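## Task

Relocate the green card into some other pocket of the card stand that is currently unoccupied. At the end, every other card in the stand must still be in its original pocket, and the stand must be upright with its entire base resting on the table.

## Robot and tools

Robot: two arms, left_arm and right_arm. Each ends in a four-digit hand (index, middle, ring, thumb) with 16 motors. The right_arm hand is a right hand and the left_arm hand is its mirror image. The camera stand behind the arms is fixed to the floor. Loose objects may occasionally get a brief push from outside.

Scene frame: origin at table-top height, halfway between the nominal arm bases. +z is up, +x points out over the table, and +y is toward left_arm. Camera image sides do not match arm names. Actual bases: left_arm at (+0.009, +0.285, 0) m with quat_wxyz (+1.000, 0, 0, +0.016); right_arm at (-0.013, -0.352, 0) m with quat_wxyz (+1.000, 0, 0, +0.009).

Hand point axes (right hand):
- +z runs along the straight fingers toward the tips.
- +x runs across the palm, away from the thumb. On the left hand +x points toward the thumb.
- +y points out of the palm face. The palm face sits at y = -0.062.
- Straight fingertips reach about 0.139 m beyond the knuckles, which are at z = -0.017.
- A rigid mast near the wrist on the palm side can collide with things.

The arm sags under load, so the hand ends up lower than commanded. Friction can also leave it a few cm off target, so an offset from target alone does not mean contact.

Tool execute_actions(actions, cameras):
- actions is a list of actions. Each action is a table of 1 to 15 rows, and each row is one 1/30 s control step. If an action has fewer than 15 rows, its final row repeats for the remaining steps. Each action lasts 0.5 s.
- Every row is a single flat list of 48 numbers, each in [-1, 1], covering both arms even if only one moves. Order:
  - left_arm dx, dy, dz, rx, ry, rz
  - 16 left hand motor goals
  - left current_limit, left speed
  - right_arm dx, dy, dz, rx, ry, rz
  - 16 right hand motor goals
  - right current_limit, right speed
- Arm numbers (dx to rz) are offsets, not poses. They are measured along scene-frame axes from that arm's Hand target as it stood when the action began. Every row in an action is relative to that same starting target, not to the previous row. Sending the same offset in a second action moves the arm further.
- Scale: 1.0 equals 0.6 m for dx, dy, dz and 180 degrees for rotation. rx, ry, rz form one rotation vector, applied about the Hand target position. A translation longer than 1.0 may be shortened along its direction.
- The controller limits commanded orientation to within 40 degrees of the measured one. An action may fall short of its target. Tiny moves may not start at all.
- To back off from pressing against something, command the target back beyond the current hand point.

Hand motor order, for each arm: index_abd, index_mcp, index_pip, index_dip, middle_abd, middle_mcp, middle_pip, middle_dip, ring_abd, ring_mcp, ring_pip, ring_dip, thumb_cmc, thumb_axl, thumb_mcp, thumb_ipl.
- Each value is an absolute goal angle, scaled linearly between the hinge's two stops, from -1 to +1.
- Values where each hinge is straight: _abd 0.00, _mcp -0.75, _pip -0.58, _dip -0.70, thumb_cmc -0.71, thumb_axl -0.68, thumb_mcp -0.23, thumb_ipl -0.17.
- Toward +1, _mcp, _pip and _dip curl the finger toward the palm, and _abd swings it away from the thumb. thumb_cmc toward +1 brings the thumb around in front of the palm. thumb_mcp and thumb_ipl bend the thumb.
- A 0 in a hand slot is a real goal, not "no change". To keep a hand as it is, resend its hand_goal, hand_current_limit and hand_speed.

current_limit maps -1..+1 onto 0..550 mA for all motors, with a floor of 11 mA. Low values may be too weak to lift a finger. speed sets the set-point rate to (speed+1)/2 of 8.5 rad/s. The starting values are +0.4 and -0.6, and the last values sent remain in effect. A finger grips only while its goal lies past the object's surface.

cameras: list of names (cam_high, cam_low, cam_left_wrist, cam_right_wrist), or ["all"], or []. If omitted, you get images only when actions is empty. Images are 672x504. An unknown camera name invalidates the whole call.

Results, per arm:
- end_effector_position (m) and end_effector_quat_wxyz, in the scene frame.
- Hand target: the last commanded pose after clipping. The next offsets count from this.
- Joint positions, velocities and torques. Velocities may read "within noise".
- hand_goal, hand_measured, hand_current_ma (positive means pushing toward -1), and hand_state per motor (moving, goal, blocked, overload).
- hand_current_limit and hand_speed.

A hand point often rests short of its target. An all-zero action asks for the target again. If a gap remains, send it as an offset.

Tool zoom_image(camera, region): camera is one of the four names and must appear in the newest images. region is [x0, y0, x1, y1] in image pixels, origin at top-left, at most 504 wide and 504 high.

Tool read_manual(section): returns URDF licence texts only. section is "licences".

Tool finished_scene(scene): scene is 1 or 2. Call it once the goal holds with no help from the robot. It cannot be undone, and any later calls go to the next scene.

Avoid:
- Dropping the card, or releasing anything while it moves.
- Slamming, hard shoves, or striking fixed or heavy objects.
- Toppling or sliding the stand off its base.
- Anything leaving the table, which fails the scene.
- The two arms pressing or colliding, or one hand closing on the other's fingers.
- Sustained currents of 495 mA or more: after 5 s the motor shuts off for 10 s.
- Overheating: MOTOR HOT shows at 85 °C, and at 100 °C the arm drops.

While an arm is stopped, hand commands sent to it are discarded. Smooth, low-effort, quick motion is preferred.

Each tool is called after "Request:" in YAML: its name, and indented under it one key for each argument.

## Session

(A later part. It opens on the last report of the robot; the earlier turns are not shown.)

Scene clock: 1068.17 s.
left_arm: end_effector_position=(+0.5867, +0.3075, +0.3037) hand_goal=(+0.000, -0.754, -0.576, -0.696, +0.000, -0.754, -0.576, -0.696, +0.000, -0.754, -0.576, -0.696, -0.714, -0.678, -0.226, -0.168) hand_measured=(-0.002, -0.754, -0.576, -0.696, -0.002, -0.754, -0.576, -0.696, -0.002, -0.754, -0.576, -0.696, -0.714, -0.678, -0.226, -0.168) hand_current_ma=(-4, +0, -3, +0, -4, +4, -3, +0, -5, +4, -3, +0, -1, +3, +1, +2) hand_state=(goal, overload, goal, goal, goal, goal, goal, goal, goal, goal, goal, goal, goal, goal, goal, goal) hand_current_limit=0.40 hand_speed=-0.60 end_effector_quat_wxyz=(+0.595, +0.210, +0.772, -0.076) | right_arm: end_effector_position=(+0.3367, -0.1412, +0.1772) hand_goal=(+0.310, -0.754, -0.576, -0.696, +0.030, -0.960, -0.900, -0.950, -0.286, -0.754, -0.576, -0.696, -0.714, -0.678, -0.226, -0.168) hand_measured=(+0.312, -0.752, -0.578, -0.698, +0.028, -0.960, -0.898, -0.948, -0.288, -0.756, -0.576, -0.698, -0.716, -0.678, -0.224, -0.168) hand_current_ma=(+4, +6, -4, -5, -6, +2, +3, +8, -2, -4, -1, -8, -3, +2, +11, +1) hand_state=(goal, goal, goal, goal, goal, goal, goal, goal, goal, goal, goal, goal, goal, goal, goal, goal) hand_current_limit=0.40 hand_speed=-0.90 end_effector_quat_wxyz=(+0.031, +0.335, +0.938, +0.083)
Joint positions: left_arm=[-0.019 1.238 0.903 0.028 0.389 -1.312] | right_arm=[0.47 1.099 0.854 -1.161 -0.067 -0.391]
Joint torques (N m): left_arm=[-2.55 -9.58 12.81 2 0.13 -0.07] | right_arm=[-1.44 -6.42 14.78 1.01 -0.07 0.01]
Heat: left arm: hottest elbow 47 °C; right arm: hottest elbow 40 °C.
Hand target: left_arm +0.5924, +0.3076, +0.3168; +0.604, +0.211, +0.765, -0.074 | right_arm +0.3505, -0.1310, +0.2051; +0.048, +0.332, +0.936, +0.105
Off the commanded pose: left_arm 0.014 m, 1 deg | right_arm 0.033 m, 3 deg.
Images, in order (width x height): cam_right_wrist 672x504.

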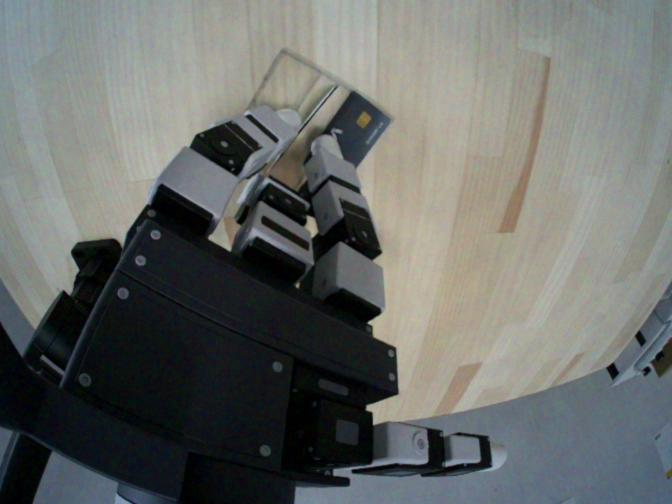

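Request:
execute_actions:
  actions:
    - [[0,0,0,0,0,0,0,-0.754,-0.576,-0.696,0,-0.754,-0.576,-0.696,0,-0.754,-0.576,-0.696,-0.714,-0.678,-0.226,-0.168,0.4,-0.6,0,0,0.03,0,0,0,0.31,-0.754,-0.576,-0.696,0.03,-0.96,-0.9,-0.95,-0.285,-0.754,-0.576,-0.696,-0.714,-0.678,-0.226,-0.168,0.4,-0.9]]
    - [[0,0,0,0,0,0,0,-0.754,-0.576,-0.696,0,-0.754,-0.576,-0.696,0,-0.754,-0.576,-0.696,-0.714,-0.678,-0.226,-0.168,0.4,-0.6,0,0,0.04,0,0,0,0.31,-0.754,-0.576,-0.696,0.03,-0.96,-0.9,-0.95,-0.285,-0.754,-0.576,-0.696,-0.714,-0.678,-0.226,-0.168,0.4,-0.9]]
    - [[0,0,0,0,0,0,0,-0.754,-0.576,-0.696,0,-0.754,-0.576,-0.696,0,-0.754,-0.576,-0.696,-0.714,-0.678,-0.226,-0.168,0.4,-0.6,0,0,0.05,0,0,0,0.31,-0.754,-0.576,-0.696,0.03,-0.96,-0.9,-0.95,-0.285,-0.754,-0.576,-0.696,-0.714,-0.678,-0.226,-0.168,0.4,-0.9]]
    - [[0,0,0,0,0,0,0,-0.754,-0.576,-0.696,0,-0.754,-0.576,-0.696,0,-0.754,-0.576,-0.696,-0.714,-0.678,-0.226,-0.168,0.4,-0.6,-0.02,-0.02,0.06,0,0,0,0.31,-0.754,-0.576,-0.696,0.03,-0.96,-0.9,-0.95,-0.285,-0.754,-0.576,-0.696,-0.714,-0.678,-0.226,-0.168,0.4,-0.9]]
  cameras: ["cam_right_wrist","cam_low","cam_high"]

Request:
zoom_image:
  camera: "cam_right_wrist"
  region: [230, 20, 430, 190]

Request:
zoom_image:
  camera: "cam_low"
  region: [270, 180, 370, 250]

Request:
zoom_image:
  camera: "cam_high"
  region: [180, 220, 280, 310]

Scene clock: 1078.00 s.
left_arm: end_effector_position=(+0.5867, +0.3075, +0.3037) hand_goal=(+0.000, -0.754, -0.576, -0.696, +0.000, -0.754, -0.576, -0.696, +0.000, -0.754, -0.576, -0.696, -0.714, -0.678, -0.226, -0.168) hand_measured=(-0.002, -0.754, -0.576, -0.696, -0.002, -0.754, -0.576, -0.696, -0.002, -0.754, -0.576, -0.696, -0.714, -0.678, -0.226, -0.168) hand_current_ma=(-4, +0, -3, +0, -4, +4, -3, +0, -5, +4, -3, +0, -1, +3, +1, +2) hand_state=(goal, overload, goal, goal, goal, goal, goal, goal, goal, goal, goal, goal, goal, goal, goal, goal) hand_current_limit=0.40 hand_speed=-0.60 end_effector_quat_wxyz=(+0.595, +0.210, +0.772, -0.076) | right_arm: end_effector_position=(+0.3283, -0.1452, +0.2823) hand_goal=(+0.310, -0.754, -0.576, -0.696, +0.030, -0.960, -0.900, -0.950, -0.286, -0.754, -0.576, -0.696, -0.714, -0.678, -0.226, -0.168) hand_measured=(+0.312, -0.752, -0.578, -0.698, +0.028, -0.958, -0.898, -0.948, -0.288, -0.756, -0.576, -0.698, -0.716, -0.678, -0.224, -0.168) hand_current_ma=(+3, +4, -4, -5, -6, +7, +3, +8, -2, -3, -1, -8, -3, +2, +11, +1) hand_state=(goal, goal, goal, goal, goal, goal, goal, goal, goal, goal, goal, goal, goal, goal, goal, goal) hand_current_limit=0.40 hand_speed=-0.90 end_effector_quat_wxyz=(+0.031, +0.335, +0.938, +0.086)
Joint positions: left_arm=[-0.019 1.238 0.903 0.028 0.389 -1.312] | right_arm=[0.47 1.041 1.09 -1.451 -0.069 -0.391]
Joint torques (N m): left_arm=[-2.49 -9.64 12.81 2.02 0.13 -0.07] | right_arm=[-2.78 -5.71 15.72 0.66 -0.05 -0.13]
Heat: left arm: hottest elbow 47 °C; right arm: hottest elbow 41 °C.
Hand target: left_arm +0.5924, +0.3076, +0.3168; +0.604, +0.211, +0.765, -0.074 | right_arm +0.3386, -0.1430, +0.3132; +0.048, +0.332, +0.936, +0.105
Off the commanded pose: left_arm 0.014 m, 1 deg | right_arm 0.033 m, 3 deg.
Images, in order (width x height): cam_high 672x504, cam_low 672x504, cam_right_wrist 672x504.

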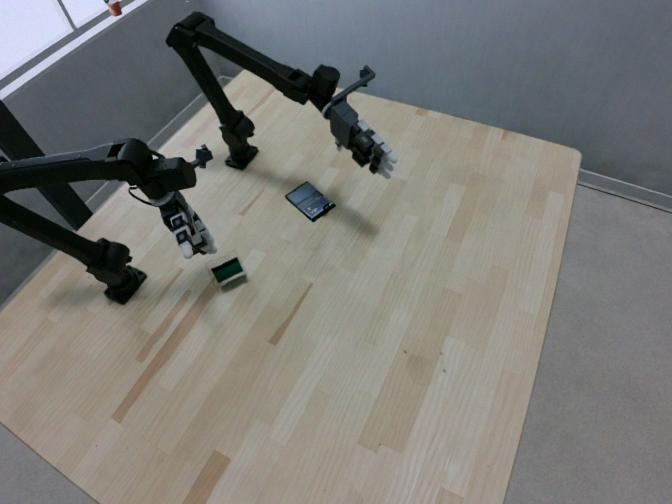

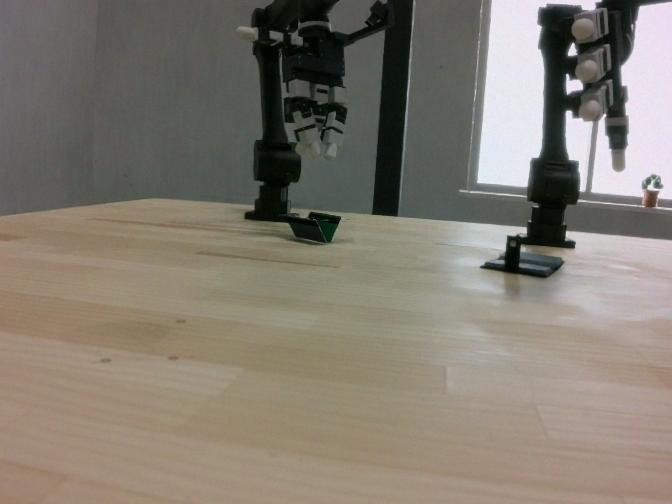

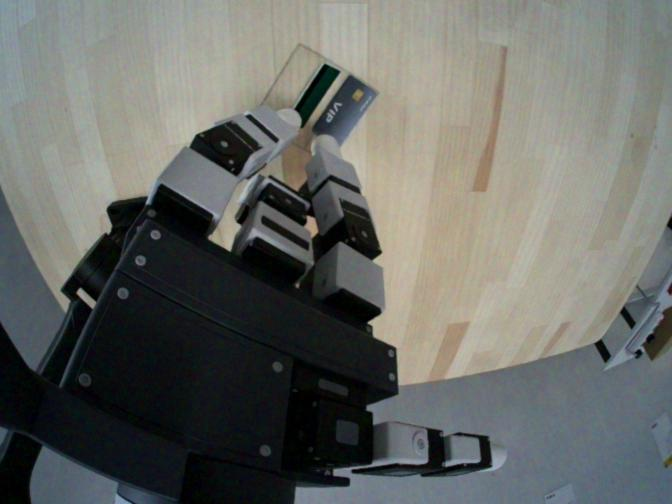

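Scaled by 2.520 from the camera's 672x504 image, which has a finer 960x720 frame.

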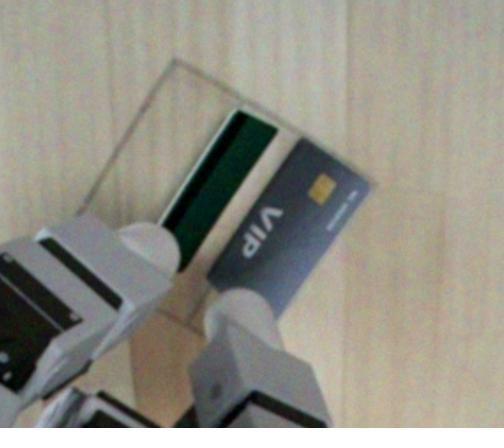

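Scaled by 5.040 from the camera's 672x504 image, which has a finer 960x720 frame.

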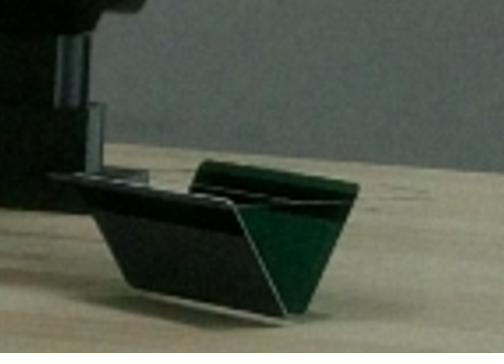

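Scaled by 5.040 from the camera's 672x504 image, which has a finer 960x720 frame.

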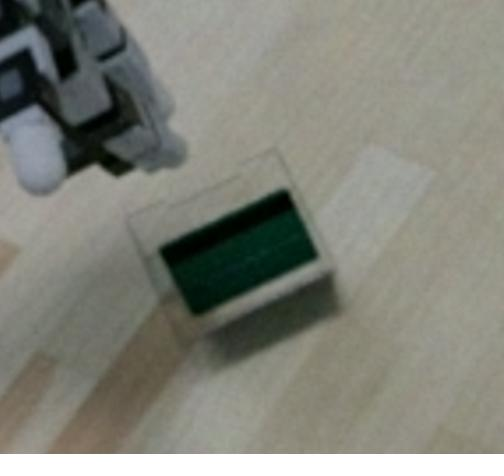

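Request:
finished_scene:
  scene: 1

The scene is finished: the task was done.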